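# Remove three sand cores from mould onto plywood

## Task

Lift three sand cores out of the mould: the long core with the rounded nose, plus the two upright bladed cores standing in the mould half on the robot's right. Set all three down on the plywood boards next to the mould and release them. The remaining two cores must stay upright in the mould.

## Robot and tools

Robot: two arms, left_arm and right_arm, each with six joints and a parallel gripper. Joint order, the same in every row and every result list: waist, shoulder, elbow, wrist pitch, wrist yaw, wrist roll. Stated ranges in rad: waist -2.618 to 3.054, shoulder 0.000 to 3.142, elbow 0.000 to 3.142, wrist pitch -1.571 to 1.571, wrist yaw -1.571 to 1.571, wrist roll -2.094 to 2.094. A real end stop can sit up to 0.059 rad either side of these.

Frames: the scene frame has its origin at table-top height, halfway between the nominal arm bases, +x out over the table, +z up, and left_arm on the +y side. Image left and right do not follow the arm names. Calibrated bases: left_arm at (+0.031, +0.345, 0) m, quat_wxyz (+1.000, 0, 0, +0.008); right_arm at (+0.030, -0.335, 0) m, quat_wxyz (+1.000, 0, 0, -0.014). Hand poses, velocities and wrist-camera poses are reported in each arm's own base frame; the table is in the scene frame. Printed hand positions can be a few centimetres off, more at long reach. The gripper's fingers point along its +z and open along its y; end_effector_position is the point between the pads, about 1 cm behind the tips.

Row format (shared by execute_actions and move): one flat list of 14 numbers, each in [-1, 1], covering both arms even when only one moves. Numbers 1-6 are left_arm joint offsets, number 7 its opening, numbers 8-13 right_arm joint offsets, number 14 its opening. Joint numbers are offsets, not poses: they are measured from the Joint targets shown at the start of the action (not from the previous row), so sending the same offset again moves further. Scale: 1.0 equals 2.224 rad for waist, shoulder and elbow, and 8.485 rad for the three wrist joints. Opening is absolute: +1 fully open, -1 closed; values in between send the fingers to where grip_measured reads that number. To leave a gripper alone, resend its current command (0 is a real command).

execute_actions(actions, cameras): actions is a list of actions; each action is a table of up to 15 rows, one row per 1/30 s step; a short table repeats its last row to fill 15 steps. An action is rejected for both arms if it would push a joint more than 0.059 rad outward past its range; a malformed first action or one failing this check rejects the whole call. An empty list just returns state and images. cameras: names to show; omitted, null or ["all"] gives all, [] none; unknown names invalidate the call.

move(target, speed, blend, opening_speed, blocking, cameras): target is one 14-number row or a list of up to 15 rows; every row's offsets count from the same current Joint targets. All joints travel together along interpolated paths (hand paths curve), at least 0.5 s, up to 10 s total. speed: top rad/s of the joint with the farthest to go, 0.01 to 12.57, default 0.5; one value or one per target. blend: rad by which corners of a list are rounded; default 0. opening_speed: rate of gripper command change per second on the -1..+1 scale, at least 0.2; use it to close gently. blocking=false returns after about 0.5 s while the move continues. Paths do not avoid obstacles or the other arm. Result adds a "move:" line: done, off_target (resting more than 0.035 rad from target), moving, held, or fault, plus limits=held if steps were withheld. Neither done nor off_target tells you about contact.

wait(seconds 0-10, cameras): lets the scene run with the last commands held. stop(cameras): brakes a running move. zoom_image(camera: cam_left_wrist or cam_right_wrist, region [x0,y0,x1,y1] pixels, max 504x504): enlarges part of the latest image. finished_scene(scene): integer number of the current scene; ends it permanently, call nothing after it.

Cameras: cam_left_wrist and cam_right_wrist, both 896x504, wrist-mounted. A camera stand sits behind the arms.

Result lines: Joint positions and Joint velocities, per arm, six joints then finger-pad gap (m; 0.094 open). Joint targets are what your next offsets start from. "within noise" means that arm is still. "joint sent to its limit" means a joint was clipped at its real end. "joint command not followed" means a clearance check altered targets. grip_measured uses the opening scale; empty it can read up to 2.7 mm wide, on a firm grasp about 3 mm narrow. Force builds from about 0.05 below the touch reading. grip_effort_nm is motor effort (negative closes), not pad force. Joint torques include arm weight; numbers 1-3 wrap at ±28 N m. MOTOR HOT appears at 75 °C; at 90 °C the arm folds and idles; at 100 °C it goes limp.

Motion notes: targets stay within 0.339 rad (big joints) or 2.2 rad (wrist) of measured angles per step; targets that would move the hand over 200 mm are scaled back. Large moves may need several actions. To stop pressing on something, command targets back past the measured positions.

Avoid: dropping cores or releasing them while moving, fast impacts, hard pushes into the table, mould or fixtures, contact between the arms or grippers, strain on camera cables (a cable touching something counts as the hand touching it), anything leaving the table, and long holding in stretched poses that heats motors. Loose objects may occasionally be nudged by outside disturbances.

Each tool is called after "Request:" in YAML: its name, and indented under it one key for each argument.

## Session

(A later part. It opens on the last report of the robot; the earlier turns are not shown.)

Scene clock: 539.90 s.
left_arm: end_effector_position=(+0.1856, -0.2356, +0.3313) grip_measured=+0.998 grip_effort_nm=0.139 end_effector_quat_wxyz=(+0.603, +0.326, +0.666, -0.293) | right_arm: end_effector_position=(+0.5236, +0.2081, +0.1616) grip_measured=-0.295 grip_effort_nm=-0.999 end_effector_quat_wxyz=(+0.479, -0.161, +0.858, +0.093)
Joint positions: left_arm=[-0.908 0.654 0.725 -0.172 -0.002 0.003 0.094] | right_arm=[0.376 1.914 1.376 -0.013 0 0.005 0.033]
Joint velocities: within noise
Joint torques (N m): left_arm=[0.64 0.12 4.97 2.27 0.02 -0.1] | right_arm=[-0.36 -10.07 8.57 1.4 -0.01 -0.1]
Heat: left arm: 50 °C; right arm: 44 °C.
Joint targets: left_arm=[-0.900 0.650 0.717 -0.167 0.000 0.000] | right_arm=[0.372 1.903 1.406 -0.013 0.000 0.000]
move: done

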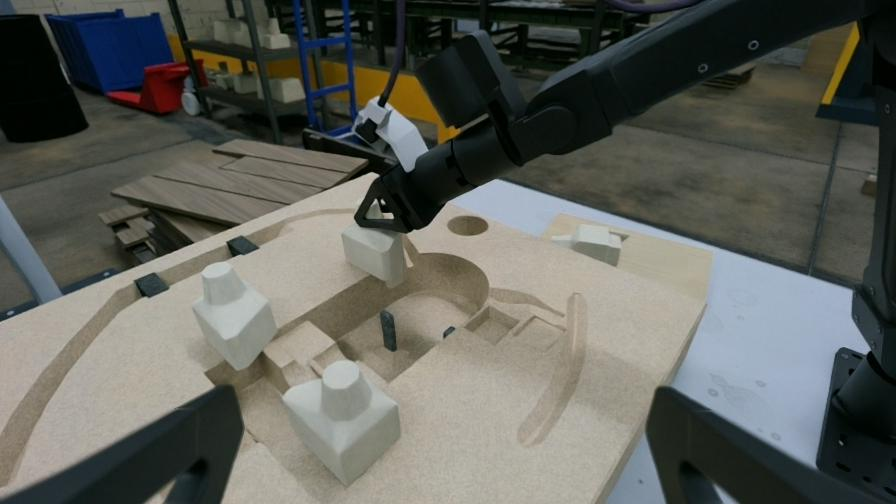

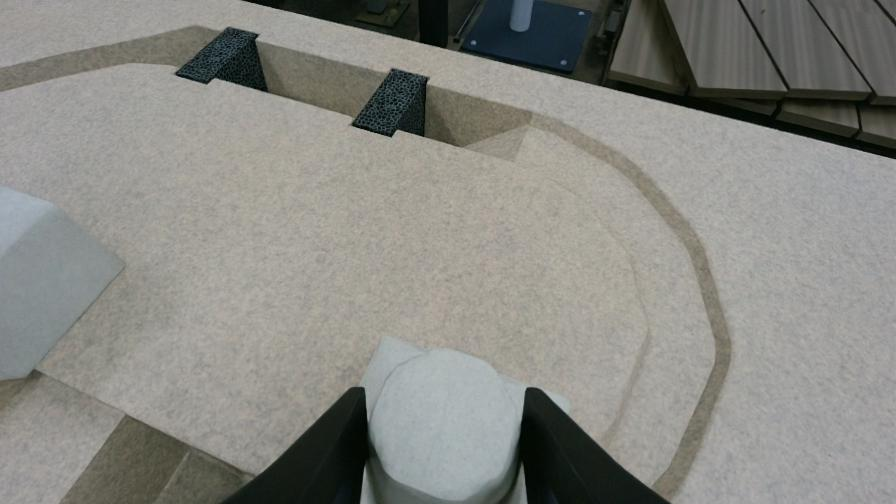

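Request:
move:
  target:
    - [0,0,0,0,0,0,1,0,-0.0836,0.1317,-0.0424,0,0,-0.6]
    - [0,0,0,0,0,0,1,-0.2806,-0.1722,-0.2208,0.0451,0,0.2118,-0.6]
  speed: [0.3,0.6]

Scene clock: 561.00 s.
left_arm: end_effector_position=(+0.1856, -0.2356, +0.3313) grip_measured=+0.998 grip_effort_nm=0.149 end_effector_quat_wxyz=(+0.603, +0.326, +0.666, -0.293) | right_arm: end_effector_position=(+0.4664, -0.1180, +0.1790) grip_measured=-0.298 grip_effort_nm=-1.004 end_effector_quat_wxyz=(+0.396, +0.710, +0.439, +0.383)
Joint positions: left_arm=[-0.908 0.654 0.725 -0.172 -0.002 0.003 0.094] | right_arm=[-0.251 1.576 0.906 0.265 -0.002 1.784 0.033]
Joint velocities: within noise
Joint torques (N m): left_arm=[0.62 0.02 5.01 2.31 0.06 -0.08] | right_arm=[-0.21 -10.95 6.68 2.46 0 0.09]
Heat: left arm: 51 °C; right arm: 45 °C.
Joint targets: left_arm=[-0.900 0.650 0.717 -0.167 0.000 0.000] | right_arm=[-0.252 1.520 0.914 0.369 0.000 1.797]
move: off_target (right_arm); right_arm: the wrist pitch is farthest, 0.105 rad from its target

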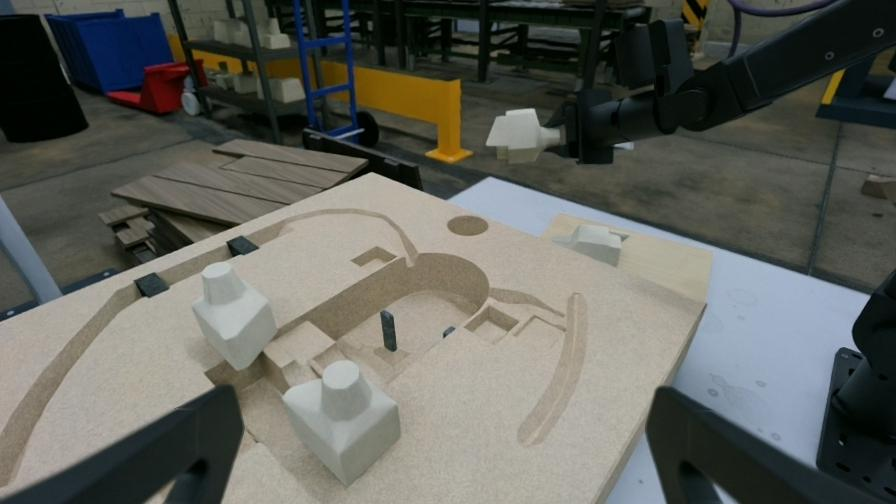

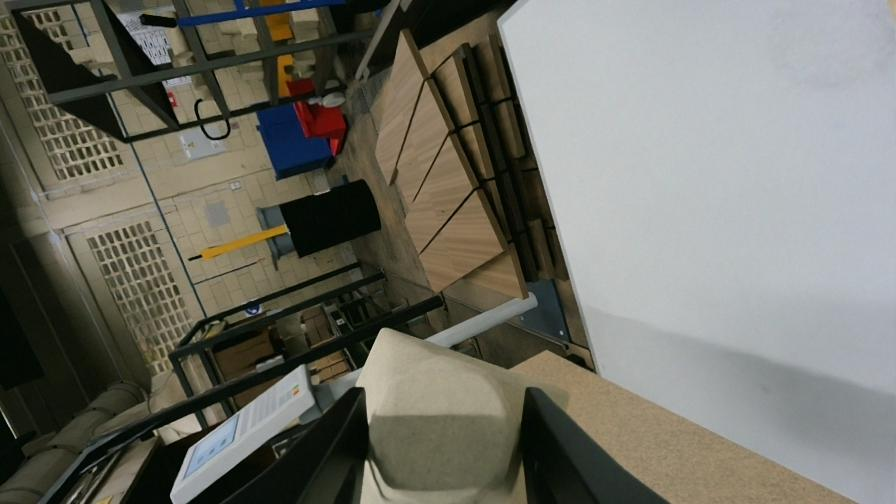

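Request:
move:
  target: [0,0,0,0,0,0,1,-0.036,0.1034,-0.0917,0.0555,0,0,-0.6]
  speed: 0.4

Request:
move:
  target: [0,0,0,0,0,0,1,0,0.036,-0.008,0.0112,0,0,-0.6]
  speed: 0.15

Scene clock: 567.07 s.
left_arm: end_effector_position=(+0.1856, -0.2356, +0.3313) grip_measured=+0.998 grip_effort_nm=0.134 end_effector_quat_wxyz=(+0.603, +0.326, +0.666, -0.293) | right_arm: end_effector_position=(+0.4545, -0.1523, +0.1148) grip_measured=-0.298 grip_effort_nm=-1.009 end_effector_quat_wxyz=(+0.434, +0.707, +0.400, +0.390)
Joint positions: left_arm=[-0.908 0.654 0.725 -0.172 -0.002 0.003 0.094] | right_arm=[-0.326 1.756 0.701 0.731 -0.002 1.788 0.033]
Joint velocities: within noise
Joint torques (N m): left_arm=[0.64 -0.03 5.01 2.3 0.03 -0.1] | right_arm=[-0.5 -7.23 5.67 2.57 0.02 0.06]
Heat: left arm: 51 °C; right arm: 48 °C.
Joint targets: left_arm=[-0.900 0.650 0.717 -0.167 0.000 0.000] | right_arm=[-0.332 1.750 0.711 0.840 0.000 1.797]
move: off_target (right_arm); right_arm: the wrist pitch is farthest, 0.109 rad from its target

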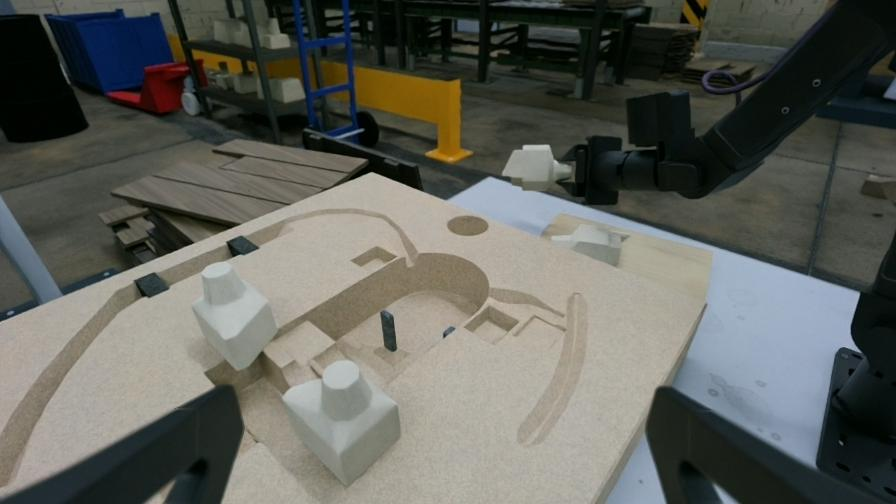

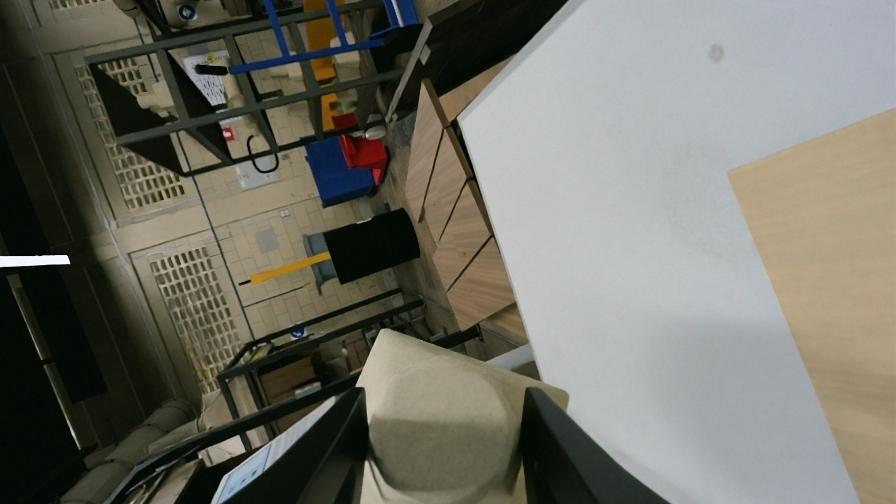

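Scene clock: 568.30 s.
left_arm: end_effector_position=(+0.1856, -0.2356, +0.3313) grip_measured=+0.998 grip_effort_nm=0.139 end_effector_quat_wxyz=(+0.603, +0.326, +0.666, -0.293) | right_arm: end_effector_position=(+0.4568, -0.1530, +0.0956) grip_measured=-0.298 grip_effort_nm=-1.004 end_effector_quat_wxyz=(+0.434, +0.706, +0.399, +0.391)
Joint positions: left_arm=[-0.908 0.654 0.725 -0.172 -0.002 0.003 0.094] | right_arm=[-0.326 1.833 0.686 0.825 -0.003 1.789 0.033]
Joint velocities: within noise
Joint torques (N m): left_arm=[0.58 0.09 5.05 2.31 0.03 -0.1] | right_arm=[-0.53 -7.27 5.11 2.55 0.02 0.06]
Heat: left arm: 51 °C; right arm: 48 °C.
Joint targets: left_arm=[-0.900 0.650 0.717 -0.167 0.000 0.000] | right_arm=[-0.332 1.830 0.692 0.935 0.000 1.797]
move: off_target (right_arm); right_arm: the wrist pitch is farthest, 0.110 rad from its target

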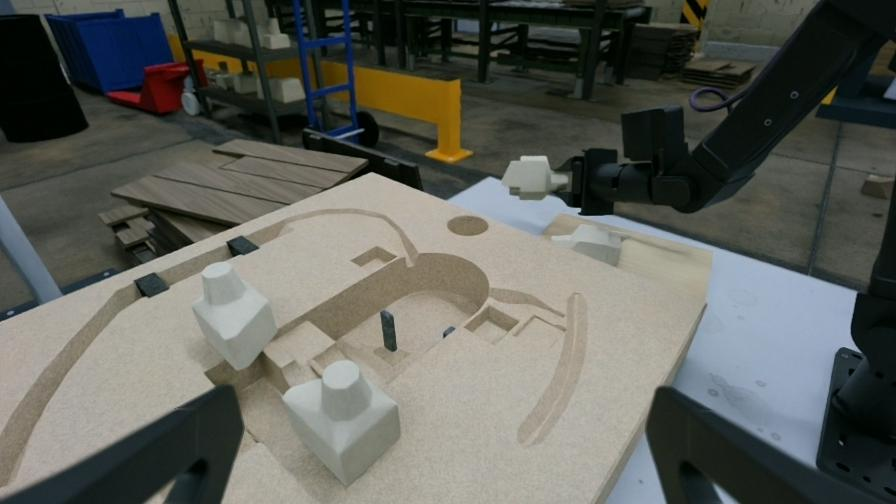

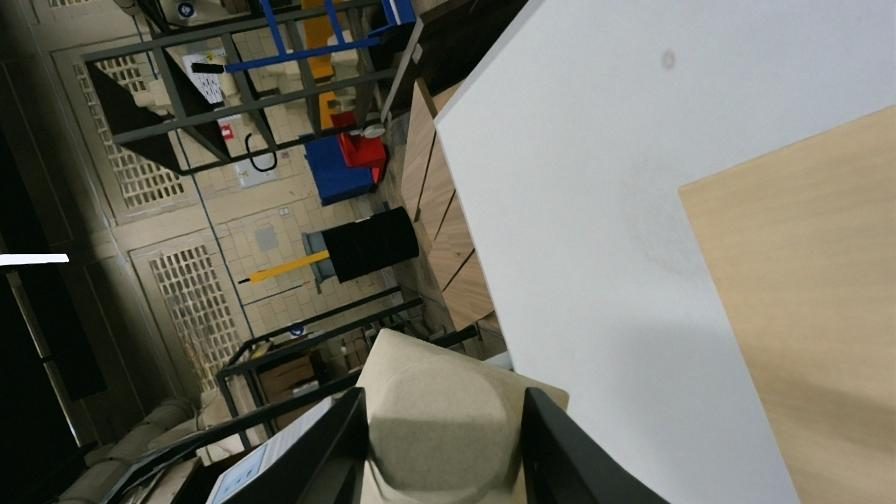

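Request:
move:
  target: [0,0,0,0,0,0,1,0,0.036,-0.008,0.0112,0,0,-0.6]
  speed: 0.15
  cameras: []

Request:
move:
  target: [0,0,0,0,0,0,1,0,0.018,-0.004,0.0056,0,0,-0.6]
  speed: 0.1

Request:
move:
  target: [0,0,0,0,0,0,1,0,0.009,-0.002,0.0028,0,0,-0.6]
  speed: 0.1

Scene clock: 572.73 s.
left_arm: end_effector_position=(+0.1856, -0.2356, +0.3313) grip_measured=+0.998 grip_effort_nm=0.134 end_effector_quat_wxyz=(+0.603, +0.326, +0.666, -0.293) | right_arm: end_effector_position=(+0.4574, -0.1531, +0.0761) grip_measured=-0.298 grip_effort_nm=-1.004 end_effector_quat_wxyz=(+0.434, +0.706, +0.399, +0.392)
Joint positions: left_arm=[-0.908 0.654 0.725 -0.172 -0.002 0.003 0.094] | right_arm=[-0.326 1.912 0.671 0.92 -0.003 1.79 0.033]
Joint velocities: within noise
Joint torques (N m): left_arm=[0.68 -0.03 5.11 2.3 0.07 -0.09] | right_arm=[-0.65 -7.39 4.49 2.58 0.05 0.04]
Heat: left arm: 51 °C; right arm: 50 °C.
Joint targets: left_arm=[-0.900 0.650 0.717 -0.167 0.000 0.000] | right_arm=[-0.332 1.910 0.675 1.030 0.000 1.797]
move: off_target (right_arm); right_arm: the wrist pitch is farthest, 0.110 rad from its target
No camera images: "cameras" was empty.

Scene clock: 573.60 s.
left_arm: end_effector_position=(+0.1856, -0.2356, +0.3313) grip_measured=+0.998 grip_effort_nm=0.139 end_effector_quat_wxyz=(+0.603, +0.326, +0.666, -0.293) | right_arm: end_effector_position=(+0.4572, -0.1541, +0.0680) grip_measured=-0.298 grip_effort_nm=-1.004 end_effector_quat_wxyz=(+0.437, +0.705, +0.397, +0.393)
Joint positions: left_arm=[-0.908 0.654 0.725 -0.172 -0.002 0.003 0.094] | right_arm=[-0.328 1.95 0.664 0.972 -0.003 1.791 0.033]
Joint velocities: within noise
Joint torques (N m): left_arm=[0.61 0.05 5.05 2.3 0.03 -0.11] | right_arm=[-0.35 -7.3 4.25 2.53 0.02 0.03]
Heat: left arm: 51 °C; right arm: 50 °C.
Joint targets: left_arm=[-0.900 0.650 0.717 -0.167 0.000 0.000] | right_arm=[-0.332 1.951 0.666 1.078 0.000 1.797]
move: off_target (right_arm); right_arm: the wrist pitch is farthest, 0.106 rad from its target

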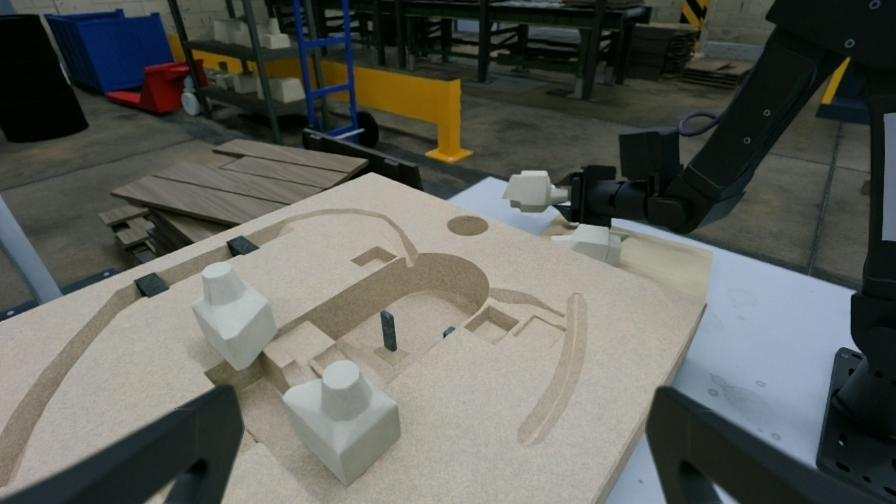

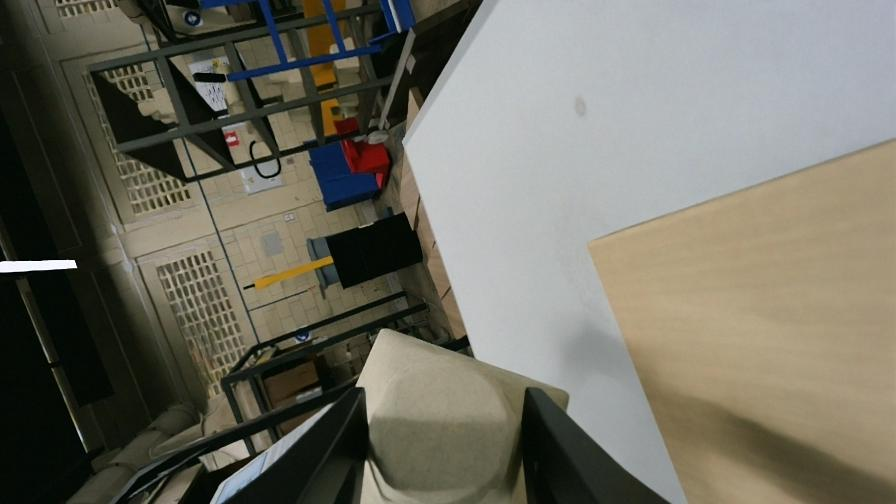

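Scene clock: 574.43 s.
left_arm: end_effector_position=(+0.1856, -0.2356, +0.3313) grip_measured=+0.998 grip_effort_nm=0.134 end_effector_quat_wxyz=(+0.603, +0.326, +0.666, -0.293) | right_arm: end_effector_position=(+0.4582, -0.1544, +0.0674) grip_measured=-0.298 grip_effort_nm=-1.004 end_effector_quat_wxyz=(+0.441, +0.702, +0.394, +0.397)
Joint positions: left_arm=[-0.908 0.654 0.725 -0.172 -0.002 0.003 0.094] | right_arm=[-0.328 1.967 0.662 1.005 -0.003 1.791 0.033]
Joint velocities: within noise
Joint torques (N m): left_arm=[0.59 -0.08 5.03 2.3 0.07 -0.11] | right_arm=[-0.35 -7.21 3.97 2.45 0.02 0.03]
Heat: left arm: 51 °C; right arm: 50 °C.
Joint targets: left_arm=[-0.900 0.650 0.717 -0.167 0.000 0.000] | right_arm=[-0.332 1.970 0.662 1.102 0.000 1.797]
move: off_target (right_arm); right_arm: the wrist pitch is farthest, 0.096 rad from its target

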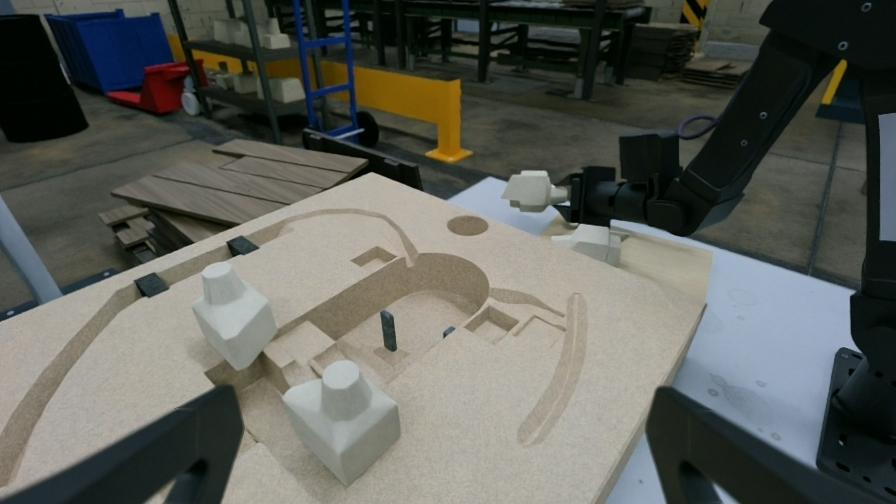

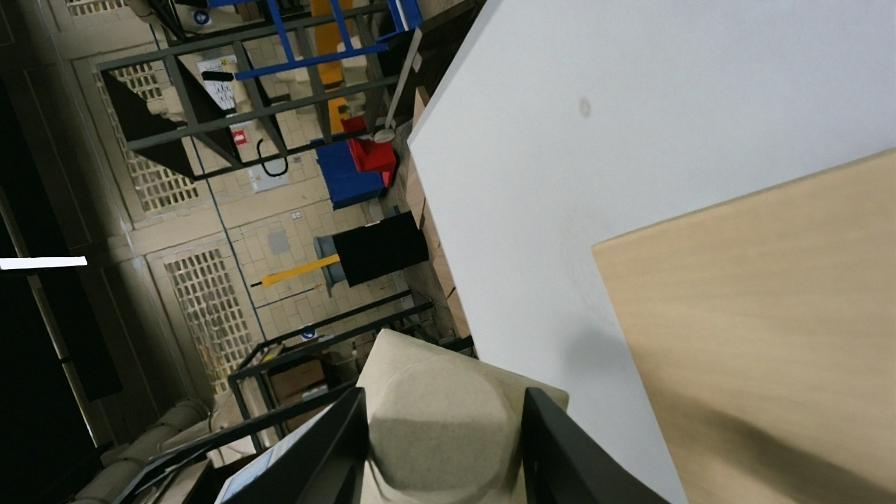

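Request:
move:
  target: [0,0,0,0,0,0,1,0,0,0,0,0,0,-0.15]
  opening_speed: 0.3

Scene clock: 578.13 s.
left_arm: end_effector_position=(+0.1856, -0.2356, +0.3313) grip_measured=+0.998 grip_effort_nm=0.139 end_effector_quat_wxyz=(+0.603, +0.326, +0.666, -0.293) | right_arm: end_effector_position=(+0.4625, -0.1551, +0.0832) grip_measured=-0.153 grip_effort_nm=0.178 end_effector_quat_wxyz=(+0.457, +0.686, +0.382, +0.419)
Joint positions: left_arm=[-0.908 0.654 0.725 -0.172 -0.002 0.003 0.094] | right_arm=[-0.328 1.967 0.661 1.072 -0.007 1.803 0.04]
Joint velocities: within noise
Joint torques (N m): left_arm=[0.72 -0.01 4.96 2.28 0.07 -0.11] | right_arm=[-0.35 -7.2 3.97 1.84 0.06 -0.11]
Heat: left arm: 51 °C; right arm: 51 °C.
Joint targets: left_arm=[-0.900 0.650 0.717 -0.167 0.000 0.000] | right_arm=[-0.332 1.970 0.661 1.102 0.000 1.797]
move: done

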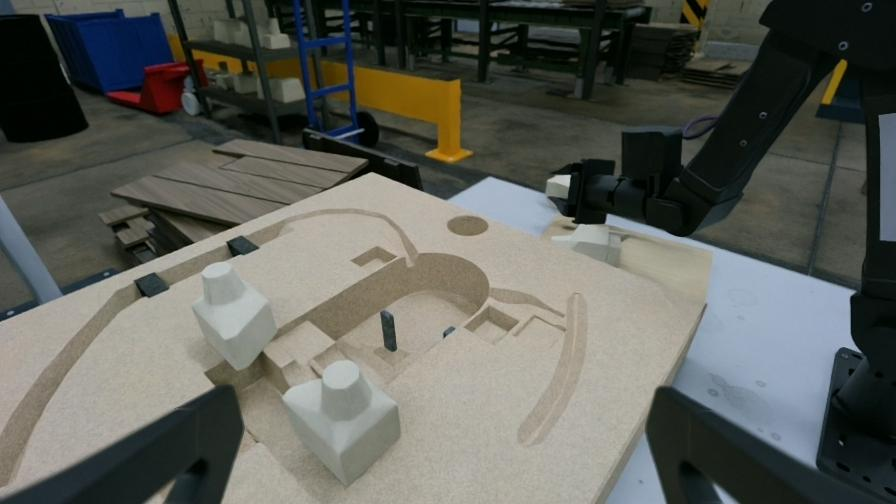

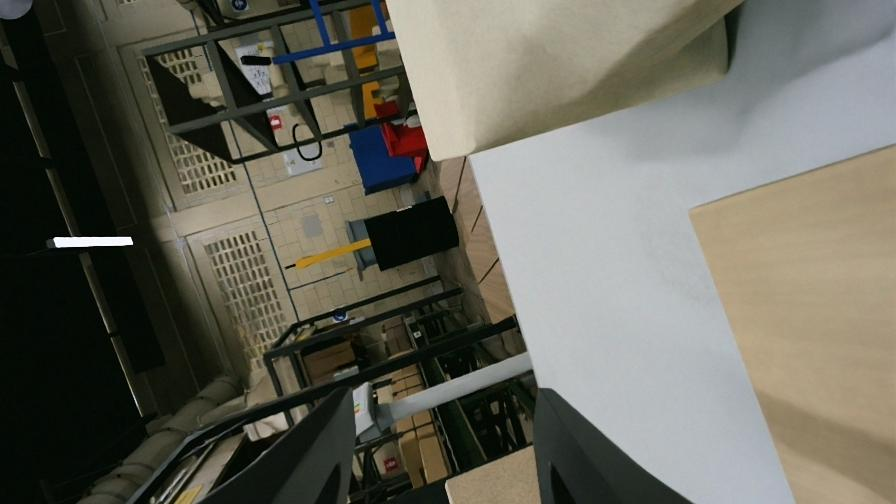

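Request:
move:
  target:
    - [0,0,0,0,0,0,1,0,-0.2023,0.1138,-0.0864,0,0,-0.15]
    - [0,0,0,0,0,0,1,-0.0081,-0.3022,0.455,-0.2745,0,-0.2118,-0.15]
  speed: [0.3,0.8]
  cameras: ["cam_right_wrist"]

Scene clock: 610.53 s.
left_arm: end_effector_position=(+0.1856, -0.2356, +0.3313) grip_measured=+0.998 grip_effort_nm=0.144 end_effector_quat_wxyz=(+0.603, +0.326, +0.666, -0.293) | right_arm: end_effector_position=(+0.3055, -0.1071, +0.3191) grip_measured=-0.153 grip_effort_nm=0.168 end_effector_quat_wxyz=(+0.336, +0.163, +0.926, -0.054)
Joint positions: left_arm=[-0.908 0.654 0.725 -0.172 -0.002 0.003 0.094] | right_arm=[-0.343 1.311 1.649 -1.214 -0.005 0.008 0.04]
Joint velocities: within noise
Joint torques (N m): left_arm=[0.69 0.01 5.09 2.29 0.05 -0.1] | right_arm=[-0.64 -4.33 7.12 1.04 0.04 -0.11]
Heat: left arm: 51 °C; right arm: 49 °C.
Joint targets: left_arm=[-0.900 0.650 0.717 -0.167 0.000 0.000] | right_arm=[-0.350 1.298 1.674 -1.227 0.000 0.000]
move: done
Images, in order (width x height): cam_right_wrist 896x504.

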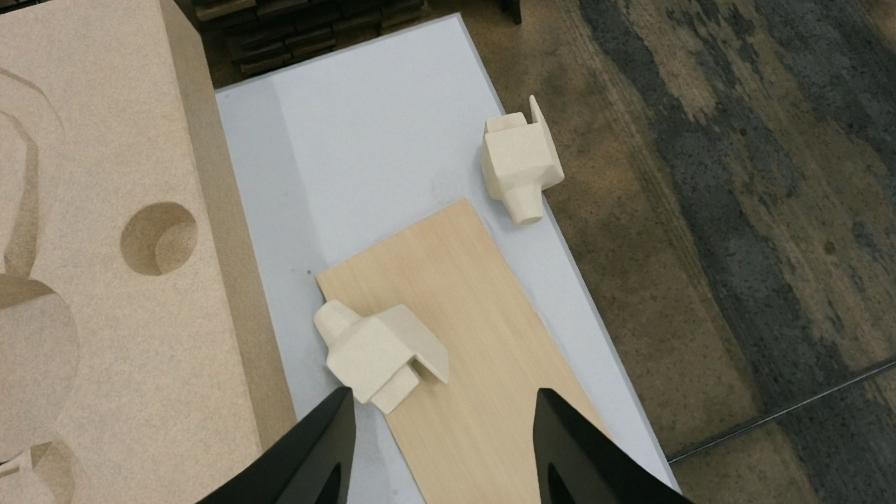

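Request:
move:
  target: [0,0,0,0,0,0,1,-0.0665,0.2453,-0.0764,0.0589,0,-0.0377,0.6]
  speed: 0.6
  cameras: ["cam_right_wrist"]

Scene clock: 618.97 s.
left_arm: end_effector_position=(+0.1856, -0.2356, +0.3313) grip_measured=+0.998 grip_effort_nm=0.139 end_effector_quat_wxyz=(+0.603, +0.326, +0.666, -0.293) | right_arm: end_effector_position=(+0.4032, -0.2166, +0.1237) grip_measured=+0.597 grip_effort_nm=0.173 end_effector_quat_wxyz=(+0.217, +0.089, +0.968, -0.092)
Joint positions: left_arm=[-0.908 0.654 0.725 -0.172 -0.002 0.003 0.094] | right_arm=[-0.495 1.847 1.502 -0.75 -0.001 -0.312 0.075]
Joint velocities: within noise
Joint torques (N m): left_arm=[0.62 0.05 5.03 2.28 0.06 -0.09] | right_arm=[-0.35 -8.55 5.96 1.05 0 -0.1]
Heat: left arm: 51 °C; right arm: 47 °C.
Joint targets: left_arm=[-0.900 0.650 0.717 -0.167 0.000 0.000] | right_arm=[-0.498 1.844 1.504 -0.728 0.000 -0.320]
move: done
Images, in order (width x height): cam_right_wrist 896x504.

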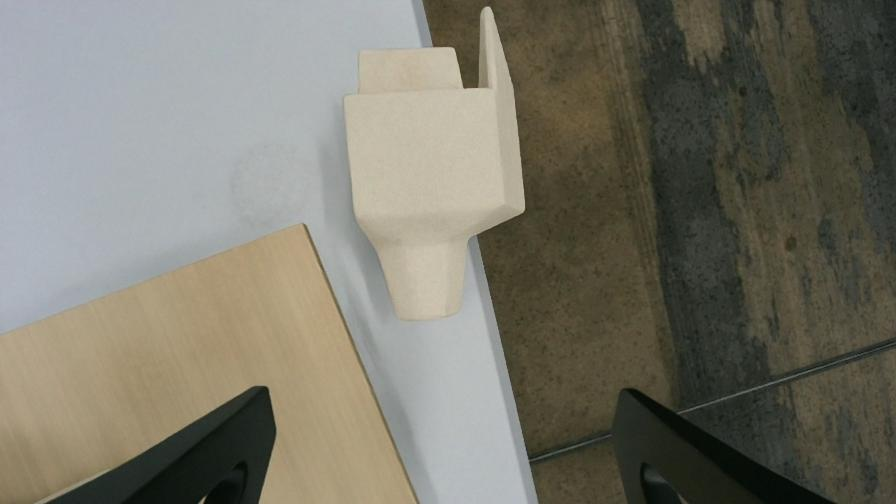

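Request:
move:
  target:
    - [0,0,0,0,0,0,1,0.0207,0.0688,-0.0499,0.0292,0,0,0.6]
    - [0,0,0,0,0,0,1,0.0207,0.0688,-0.0499,0.0292,0,0,-0.6]
  speed: 0.3
  opening_speed: 0.5
  cameras: ["cam_right_wrist"]

Scene clock: 632.37 s.
left_arm: end_effector_position=(+0.1856, -0.2356, +0.3313) grip_measured=+0.998 grip_effort_nm=0.144 end_effector_quat_wxyz=(+0.603, +0.326, +0.666, -0.293) | right_arm: end_effector_position=(+0.4300, -0.2141, +0.0522) grip_measured=-0.598 grip_effort_nm=-0.369 end_effector_quat_wxyz=(+0.219, +0.071, +0.968, -0.099)
Joint positions: left_arm=[-0.908 0.654 0.725 -0.172 -0.002 0.003 0.094] | right_arm=[-0.456 1.987 1.398 -0.497 0.02 -0.314 0.019]
Joint velocities: within noise
Joint torques (N m): left_arm=[0.66 -0.01 5.03 2.29 0.05 -0.11] | right_arm=[0.38 -8.38 5.23 1.01 -0.19 -0.1]
Heat: left arm: 51 °C; right arm: 45 °C.
Joint targets: left_arm=[-0.900 0.650 0.717 -0.167 0.000 0.000] | right_arm=[-0.452 1.997 1.393 -0.480 0.000 -0.320]
move: done
Images, in order (width x height): cam_right_wrist 896x504.

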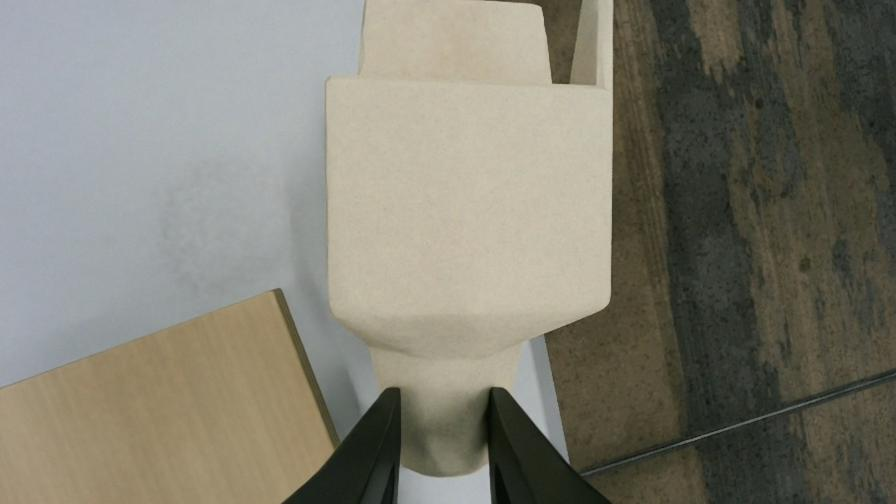

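Request:
move:
  target:
    - [0,0,0,0,0,0,1,0,0,0,0,0,0,0.3]
    - [0,0,0,0,0,0,1,0,0.0045,-0.022,0.0062,0,0,0.3]
    - [0,0,0,0,0,0,1,0,0.0045,-0.022,0.0062,0,0,-0.7]
  speed: 0.2
  opening_speed: 0.6
  cameras: ["cam_right_wrist"]

Scene clock: 640.47 s.
left_arm: end_effector_position=(+0.1856, -0.2356, +0.3313) grip_measured=+0.998 grip_effort_nm=0.139 end_effector_quat_wxyz=(+0.603, +0.326, +0.666, -0.293) | right_arm: end_effector_position=(+0.4269, -0.2120, +0.0391) grip_measured=-0.398 grip_effort_nm=-1.004 end_effector_quat_wxyz=(+0.219, +0.071, +0.968, -0.098)
Joint positions: left_arm=[-0.908 0.654 0.725 -0.172 -0.002 0.003 0.094] | right_arm=[-0.456 1.993 1.351 -0.446 0.018 -0.315 0.028]
Joint velocities: within noise
Joint torques (N m): left_arm=[0.62 0.02 5.03 2.27 0.07 -0.12] | right_arm=[0.35 -8.03 4.94 1.03 -0.17 -0.1]
Heat: left arm: 51 °C; right arm: 44 °C.
Joint targets: left_arm=[-0.900 0.650 0.717 -0.167 0.000 0.000] | right_arm=[-0.452 2.007 1.344 -0.427 0.000 -0.320]
move: done
Images, in order (width x height): cam_right_wrist 896x504.

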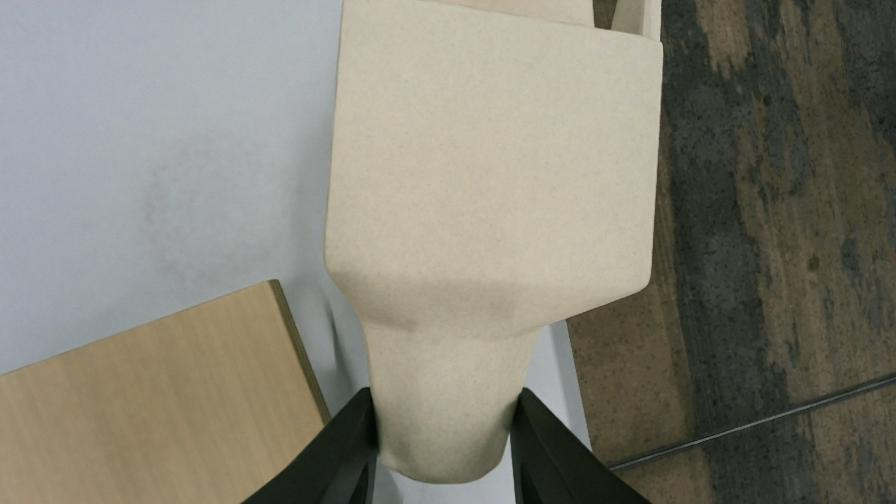

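Request:
move:
  target:
    - [0,0,0,0,0,0,1,0,0,0.09,-0.0236,0,0,-0.7]
    - [0,0,0,0,0,0,1,-0.0243,-0.2707,-0.1016,-0.0286,0,-0.0424,-0.7]
    - [0,0,0,0,0,0,1,-0.0243,-0.3381,-0.2451,-0.0091,0,-0.0424,-0.7]
  speed: 0.4

Scene clock: 656.03 s.
left_arm: end_effector_position=(+0.1856, -0.2356, +0.3313) grip_measured=+0.998 grip_effort_nm=0.139 end_effector_quat_wxyz=(+0.603, +0.326, +0.666, -0.293) | right_arm: end_effector_position=(+0.2710, -0.1486, +0.0855) grip_measured=-0.401 grip_effort_nm=-1.004 end_effector_quat_wxyz=(+0.199, -0.085, +0.967, -0.138)
Joint positions: left_arm=[-0.908 0.654 0.725 -0.172 -0.002 0.003 0.094] | right_arm=[-0.5 1.294 0.79 -0.578 0.009 -0.677 0.028]
Joint velocities: within noise
Joint torques (N m): left_arm=[0.55 -0.06 5.09 2.3 0.04 -0.1] | right_arm=[-0.58 -6.98 6.34 1.55 -0.09 -0.07]
Heat: left arm: 51 °C; right arm: 44 °C.
Joint targets: left_arm=[-0.900 0.650 0.717 -0.167 0.000 0.000] | right_arm=[-0.506 1.255 0.798 -0.504 0.000 -0.680]
move: off_target (right_arm); right_arm: the wrist pitch is farthest, 0.073 rad from its target

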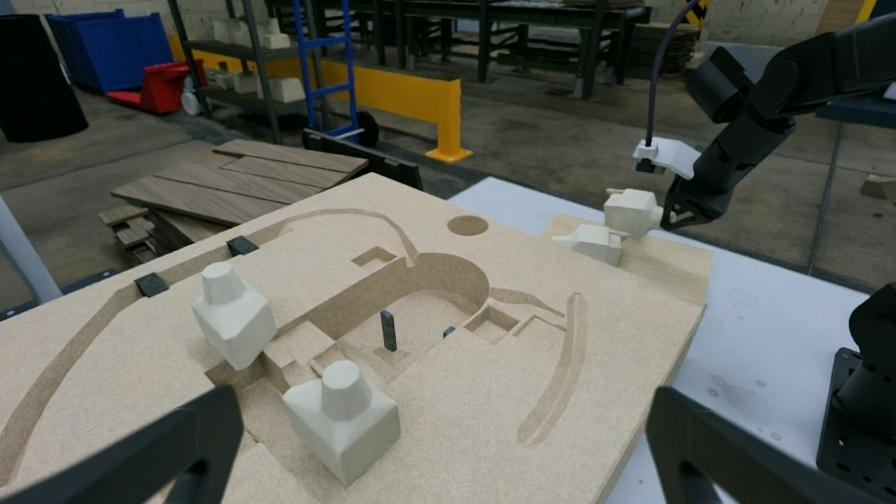

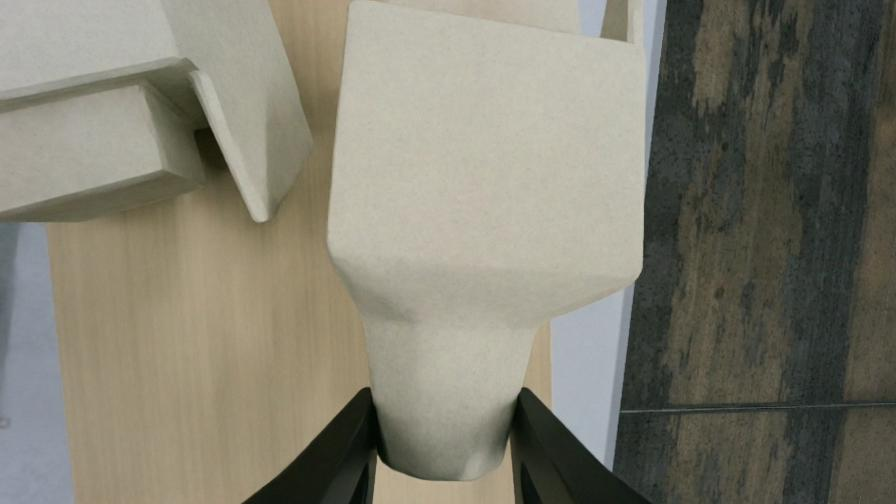

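Request:
move:
  target:
    - [0,0,0,0,0,0,1,0.0225,0,0,0,0,0,-0.7]
    - [0,0,0,0,0,0,1,0.0225,0.019,-0.039,0.0155,0,0,-0.7]
  speed: 0.15
  cameras: []

Request:
move:
  target: [0,0,0,0,0,0,1,0,0.0045,-0.009,0.0036,0,0,-0.7]
  speed: 0.1
  cameras: ["cam_right_wrist"]

Scene clock: 663.00 s.
left_arm: end_effector_position=(+0.1856, -0.2356, +0.3313) grip_measured=+0.998 grip_effort_nm=0.139 end_effector_quat_wxyz=(+0.603, +0.326, +0.666, -0.293) | right_arm: end_effector_position=(+0.2793, -0.1392, +0.0688) grip_measured=-0.401 grip_effort_nm=-1.009 end_effector_quat_wxyz=(+0.217, -0.104, +0.960, -0.144)
Joint positions: left_arm=[-0.908 0.654 0.725 -0.172 -0.002 0.003 0.094] | right_arm=[-0.461 1.301 0.707 -0.45 0.009 -0.678 0.028]
Joint velocities: within noise
Joint torques (N m): left_arm=[0.62 0.08 5.01 2.31 0.06 -0.09] | right_arm=[0.42 -3.97 6.02 1.59 -0.1 -0.05]
Heat: left arm: 52 °C; right arm: 44 °C.
Joint targets: left_arm=[-0.900 0.650 0.717 -0.167 0.000 0.000] | right_arm=[-0.456 1.297 0.712 -0.373 0.000 -0.680]
move: off_target (right_arm); right_arm: the wrist pitch is farthest, 0.077 rad from its target
No camera images: "cameras" was empty.

Scene clock: 663.83 s.
left_arm: end_effector_position=(+0.1856, -0.2356, +0.3313) grip_measured=+0.998 grip_effort_nm=0.144 end_effector_quat_wxyz=(+0.603, +0.326, +0.666, -0.293) | right_arm: end_effector_position=(+0.2792, -0.1392, +0.0627) grip_measured=-0.401 grip_effort_nm=-1.004 end_effector_quat_wxyz=(+0.217, -0.104, +0.960, -0.144)
Joint positions: left_arm=[-0.908 0.654 0.725 -0.172 -0.002 0.003 0.094] | right_arm=[-0.461 1.311 0.687 -0.42 0.009 -0.678 0.028]
Joint velocities: within noise
Joint torques (N m): left_arm=[0.68 0.03 4.98 2.28 0.06 -0.11] | right_arm=[0.23 -3.97 5.94 1.62 -0.09 -0.06]
Heat: left arm: 52 °C; right arm: 44 °C.
Joint targets: left_arm=[-0.900 0.650 0.717 -0.167 0.000 0.000] | right_arm=[-0.456 1.307 0.692 -0.342 0.000 -0.680]
move: off_target (right_arm); right_arm: the wrist pitch is farthest, 0.078 rad from its target
Images, in order (width x height): cam_right_wrist 896x504.

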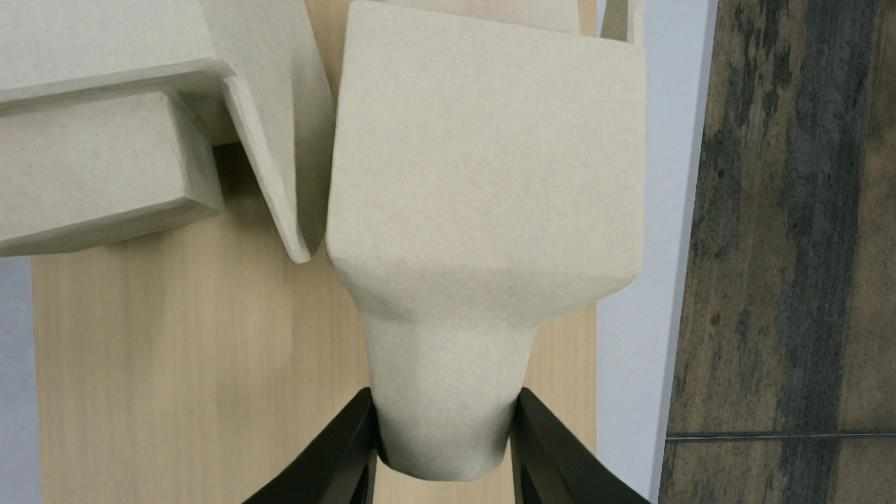

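Request:
move:
  target:
    - [0,0,0,0,0,0,1,-0.008,0,0,0,0,0,-0.7]
    - [0,0,0,0,0,0,1,-0.008,0.0045,-0.009,0.0036,0,0,-0.7]
  speed: 0.1
  cameras: []

Request:
move:
  target: [0,0,0,0,0,0,1,0,0.0045,-0.009,0.0036,0,0,-0.7]
  speed: 0.1
  cameras: ["cam_right_wrist"]

Scene clock: 668.40 s.
left_arm: end_effector_position=(+0.1856, -0.2356, +0.3313) grip_measured=+0.998 grip_effort_nm=0.129 end_effector_quat_wxyz=(+0.603, +0.326, +0.666, -0.293) | right_arm: end_effector_position=(+0.2792, -0.1416, +0.0580) grip_measured=-0.401 grip_effort_nm=-0.999 end_effector_quat_wxyz=(+0.219, -0.100, +0.959, -0.147)
Joint positions: left_arm=[-0.908 0.654 0.725 -0.172 -0.002 0.003 0.094] | right_arm=[-0.467 1.319 0.669 -0.387 0.01 -0.678 0.028]
Joint velocities: within noise
Joint torques (N m): left_arm=[0.58 0.08 5.01 2.25 0.04 -0.11] | right_arm=[-0.59 -3.88 5.78 1.62 -0.09 -0.05]
Heat: left arm: 52 °C; right arm: 44 °C.
Joint targets: left_arm=[-0.900 0.650 0.717 -0.167 0.000 0.000] | right_arm=[-0.474 1.317 0.672 -0.312 0.000 -0.679]
move: off_target (right_arm); right_arm: the wrist pitch is farthest, 0.075 rad from its target
No camera images: "cameras" was empty.

Scene clock: 669.30 s.
left_arm: end_effector_position=(+0.1856, -0.2356, +0.3313) grip_measured=+0.998 grip_effort_nm=0.139 end_effector_quat_wxyz=(+0.603, +0.326, +0.666, -0.293) | right_arm: end_effector_position=(+0.2812, -0.1426, +0.0547) grip_measured=-0.401 grip_effort_nm=-1.004 end_effector_quat_wxyz=(+0.225, -0.100, +0.957, -0.150)
Joint positions: left_arm=[-0.908 0.654 0.725 -0.172 -0.002 0.003 0.094] | right_arm=[-0.467 1.326 0.652 -0.348 0.01 -0.678 0.028]
Joint velocities: within noise
Joint torques (N m): left_arm=[0.65 0.03 5.05 2.3 0.07 -0.09] | right_arm=[-0.58 -3.71 5.53 1.58 -0.09 -0.06]
Heat: left arm: 52 °C; right arm: 44 °C.
Joint targets: left_arm=[-0.900 0.650 0.717 -0.167 0.000 0.000] | right_arm=[-0.474 1.327 0.652 -0.281 0.000 -0.679]
move: off_target (right_arm); right_arm: the wrist pitch is farthest, 0.067 rad from its target
Images, in order (width x height): cam_right_wrist 896x504.

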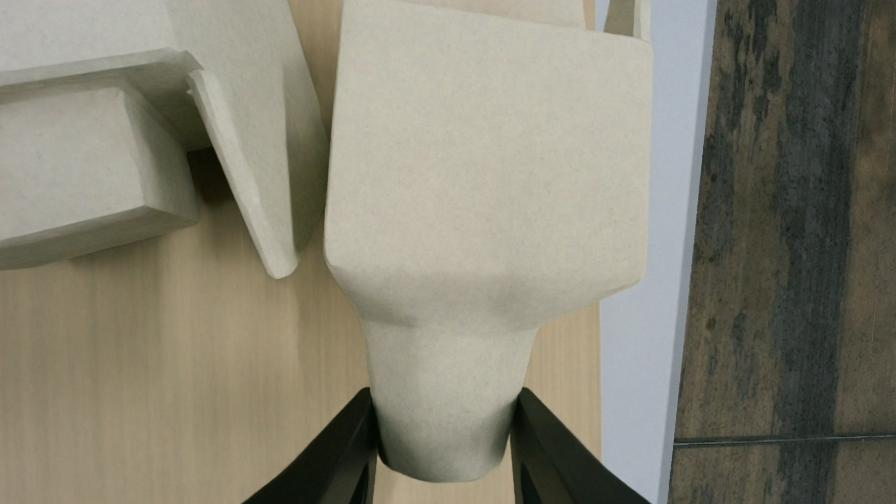

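Contact. Press slightly and release slowly.

Request:
move:
  target:
    - [0,0,0,0,0,0,1,0,0.0045,-0.009,0.0036,0,0,-0.7]
    - [0,0,0,0,0,0,1,0,0.0045,-0.009,0.0036,0,0,-0.25]
  speed: 0.1
  opening_speed: 0.25
  cameras: ["cam_right_wrist"]

Request:
move:
  target:
    - [0,0,0,0,0,0,1,0,0,0,0,0,0,0.2]
    - [0,0,0,0,0,0,1,0,-0.0,0.09,-0.0236,0,0,0.2]
    - [0,0,0,0,0,0,1,0.05,-0.013,0.459,-0.111,0,0.08,0.2]
  speed: 0.4
  opening_speed: 0.4
  cameras: ["cam_right_wrist"]

Scene clock: 675.53 s.
left_arm: end_effector_position=(+0.1856, -0.2356, +0.3313) grip_measured=+0.998 grip_effort_nm=0.139 end_effector_quat_wxyz=(+0.603, +0.326, +0.666, -0.293) | right_arm: end_effector_position=(+0.2897, -0.1468, +0.0562) grip_measured=-0.253 grip_effort_nm=0.183 end_effector_quat_wxyz=(+0.245, -0.099, +0.951, -0.163)
Joint positions: left_arm=[-0.908 0.654 0.725 -0.172 -0.002 0.003 0.094] | right_arm=[-0.467 1.333 0.634 -0.275 0.009 -0.678 0.035]
Joint velocities: within noise
Joint torques (N m): left_arm=[0.66 0.02 4.98 2.3 0.05 -0.1] | right_arm=[-0.62 -3.51 5.37 1.25 -0.09 -0.05]
Heat: left arm: 52 °C; right arm: 45 °C.
Joint targets: left_arm=[-0.900 0.650 0.717 -0.167 0.000 0.000] | right_arm=[-0.474 1.337 0.632 -0.251 0.000 -0.679]
move: done; target 2's new numbers were sent with right_arm's wrist pitch 0.060 rad from that target
Images, in order (width x height): cam_right_wrist 896x504.

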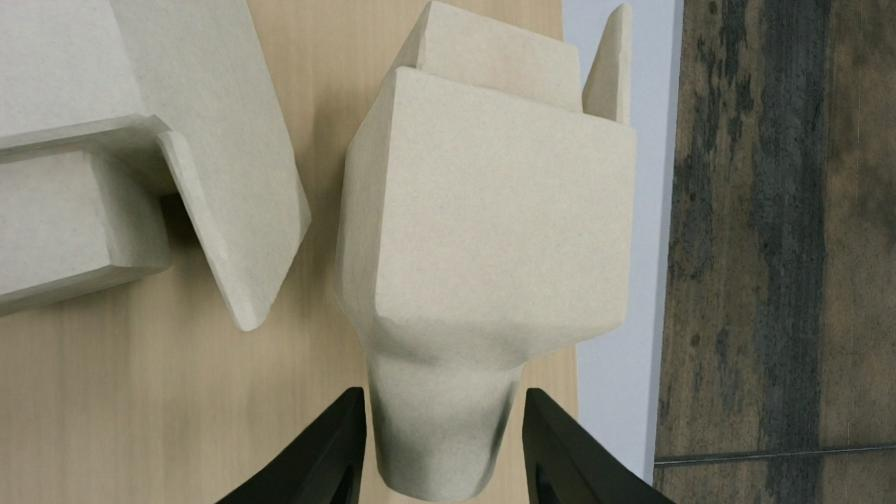

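Scene clock: 680.23 s.
left_arm: end_effector_position=(+0.1856, -0.2356, +0.3313) grip_measured=+0.998 grip_effort_nm=0.134 end_effector_quat_wxyz=(+0.603, +0.326, +0.666, -0.293) | right_arm: end_effector_position=(+0.3092, -0.1200, +0.3129) grip_measured=+0.197 grip_effort_nm=0.178 end_effector_quat_wxyz=(+0.334, +0.170, +0.925, -0.067)
Joint positions: left_arm=[-0.908 0.654 0.725 -0.172 -0.002 0.003 0.094] | right_arm=[-0.37 1.323 1.628 -1.18 0.006 -0.009 0.056]
Joint velocities: within noise
Joint torques (N m): left_arm=[0.65 0.02 5.03 2.29 0.05 -0.12] | right_arm=[0.59 -4.72 7.23 1.06 -0.06 0.04]
Heat: left arm: 52 °C; right arm: 44 °C.
Joint targets: left_arm=[-0.900 0.650 0.717 -0.167 0.000 0.000] | right_arm=[-0.363 1.308 1.653 -1.193 0.000 -0.001]
move: done
Images, in order (width x height): cam_right_wrist 896x504.

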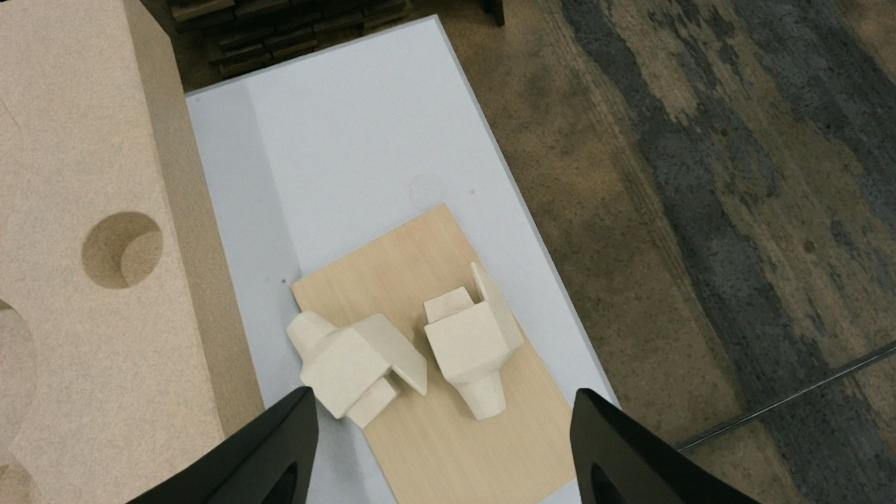

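Request:
finished_scene:
  scene: 1

The scene is finished: the task was done.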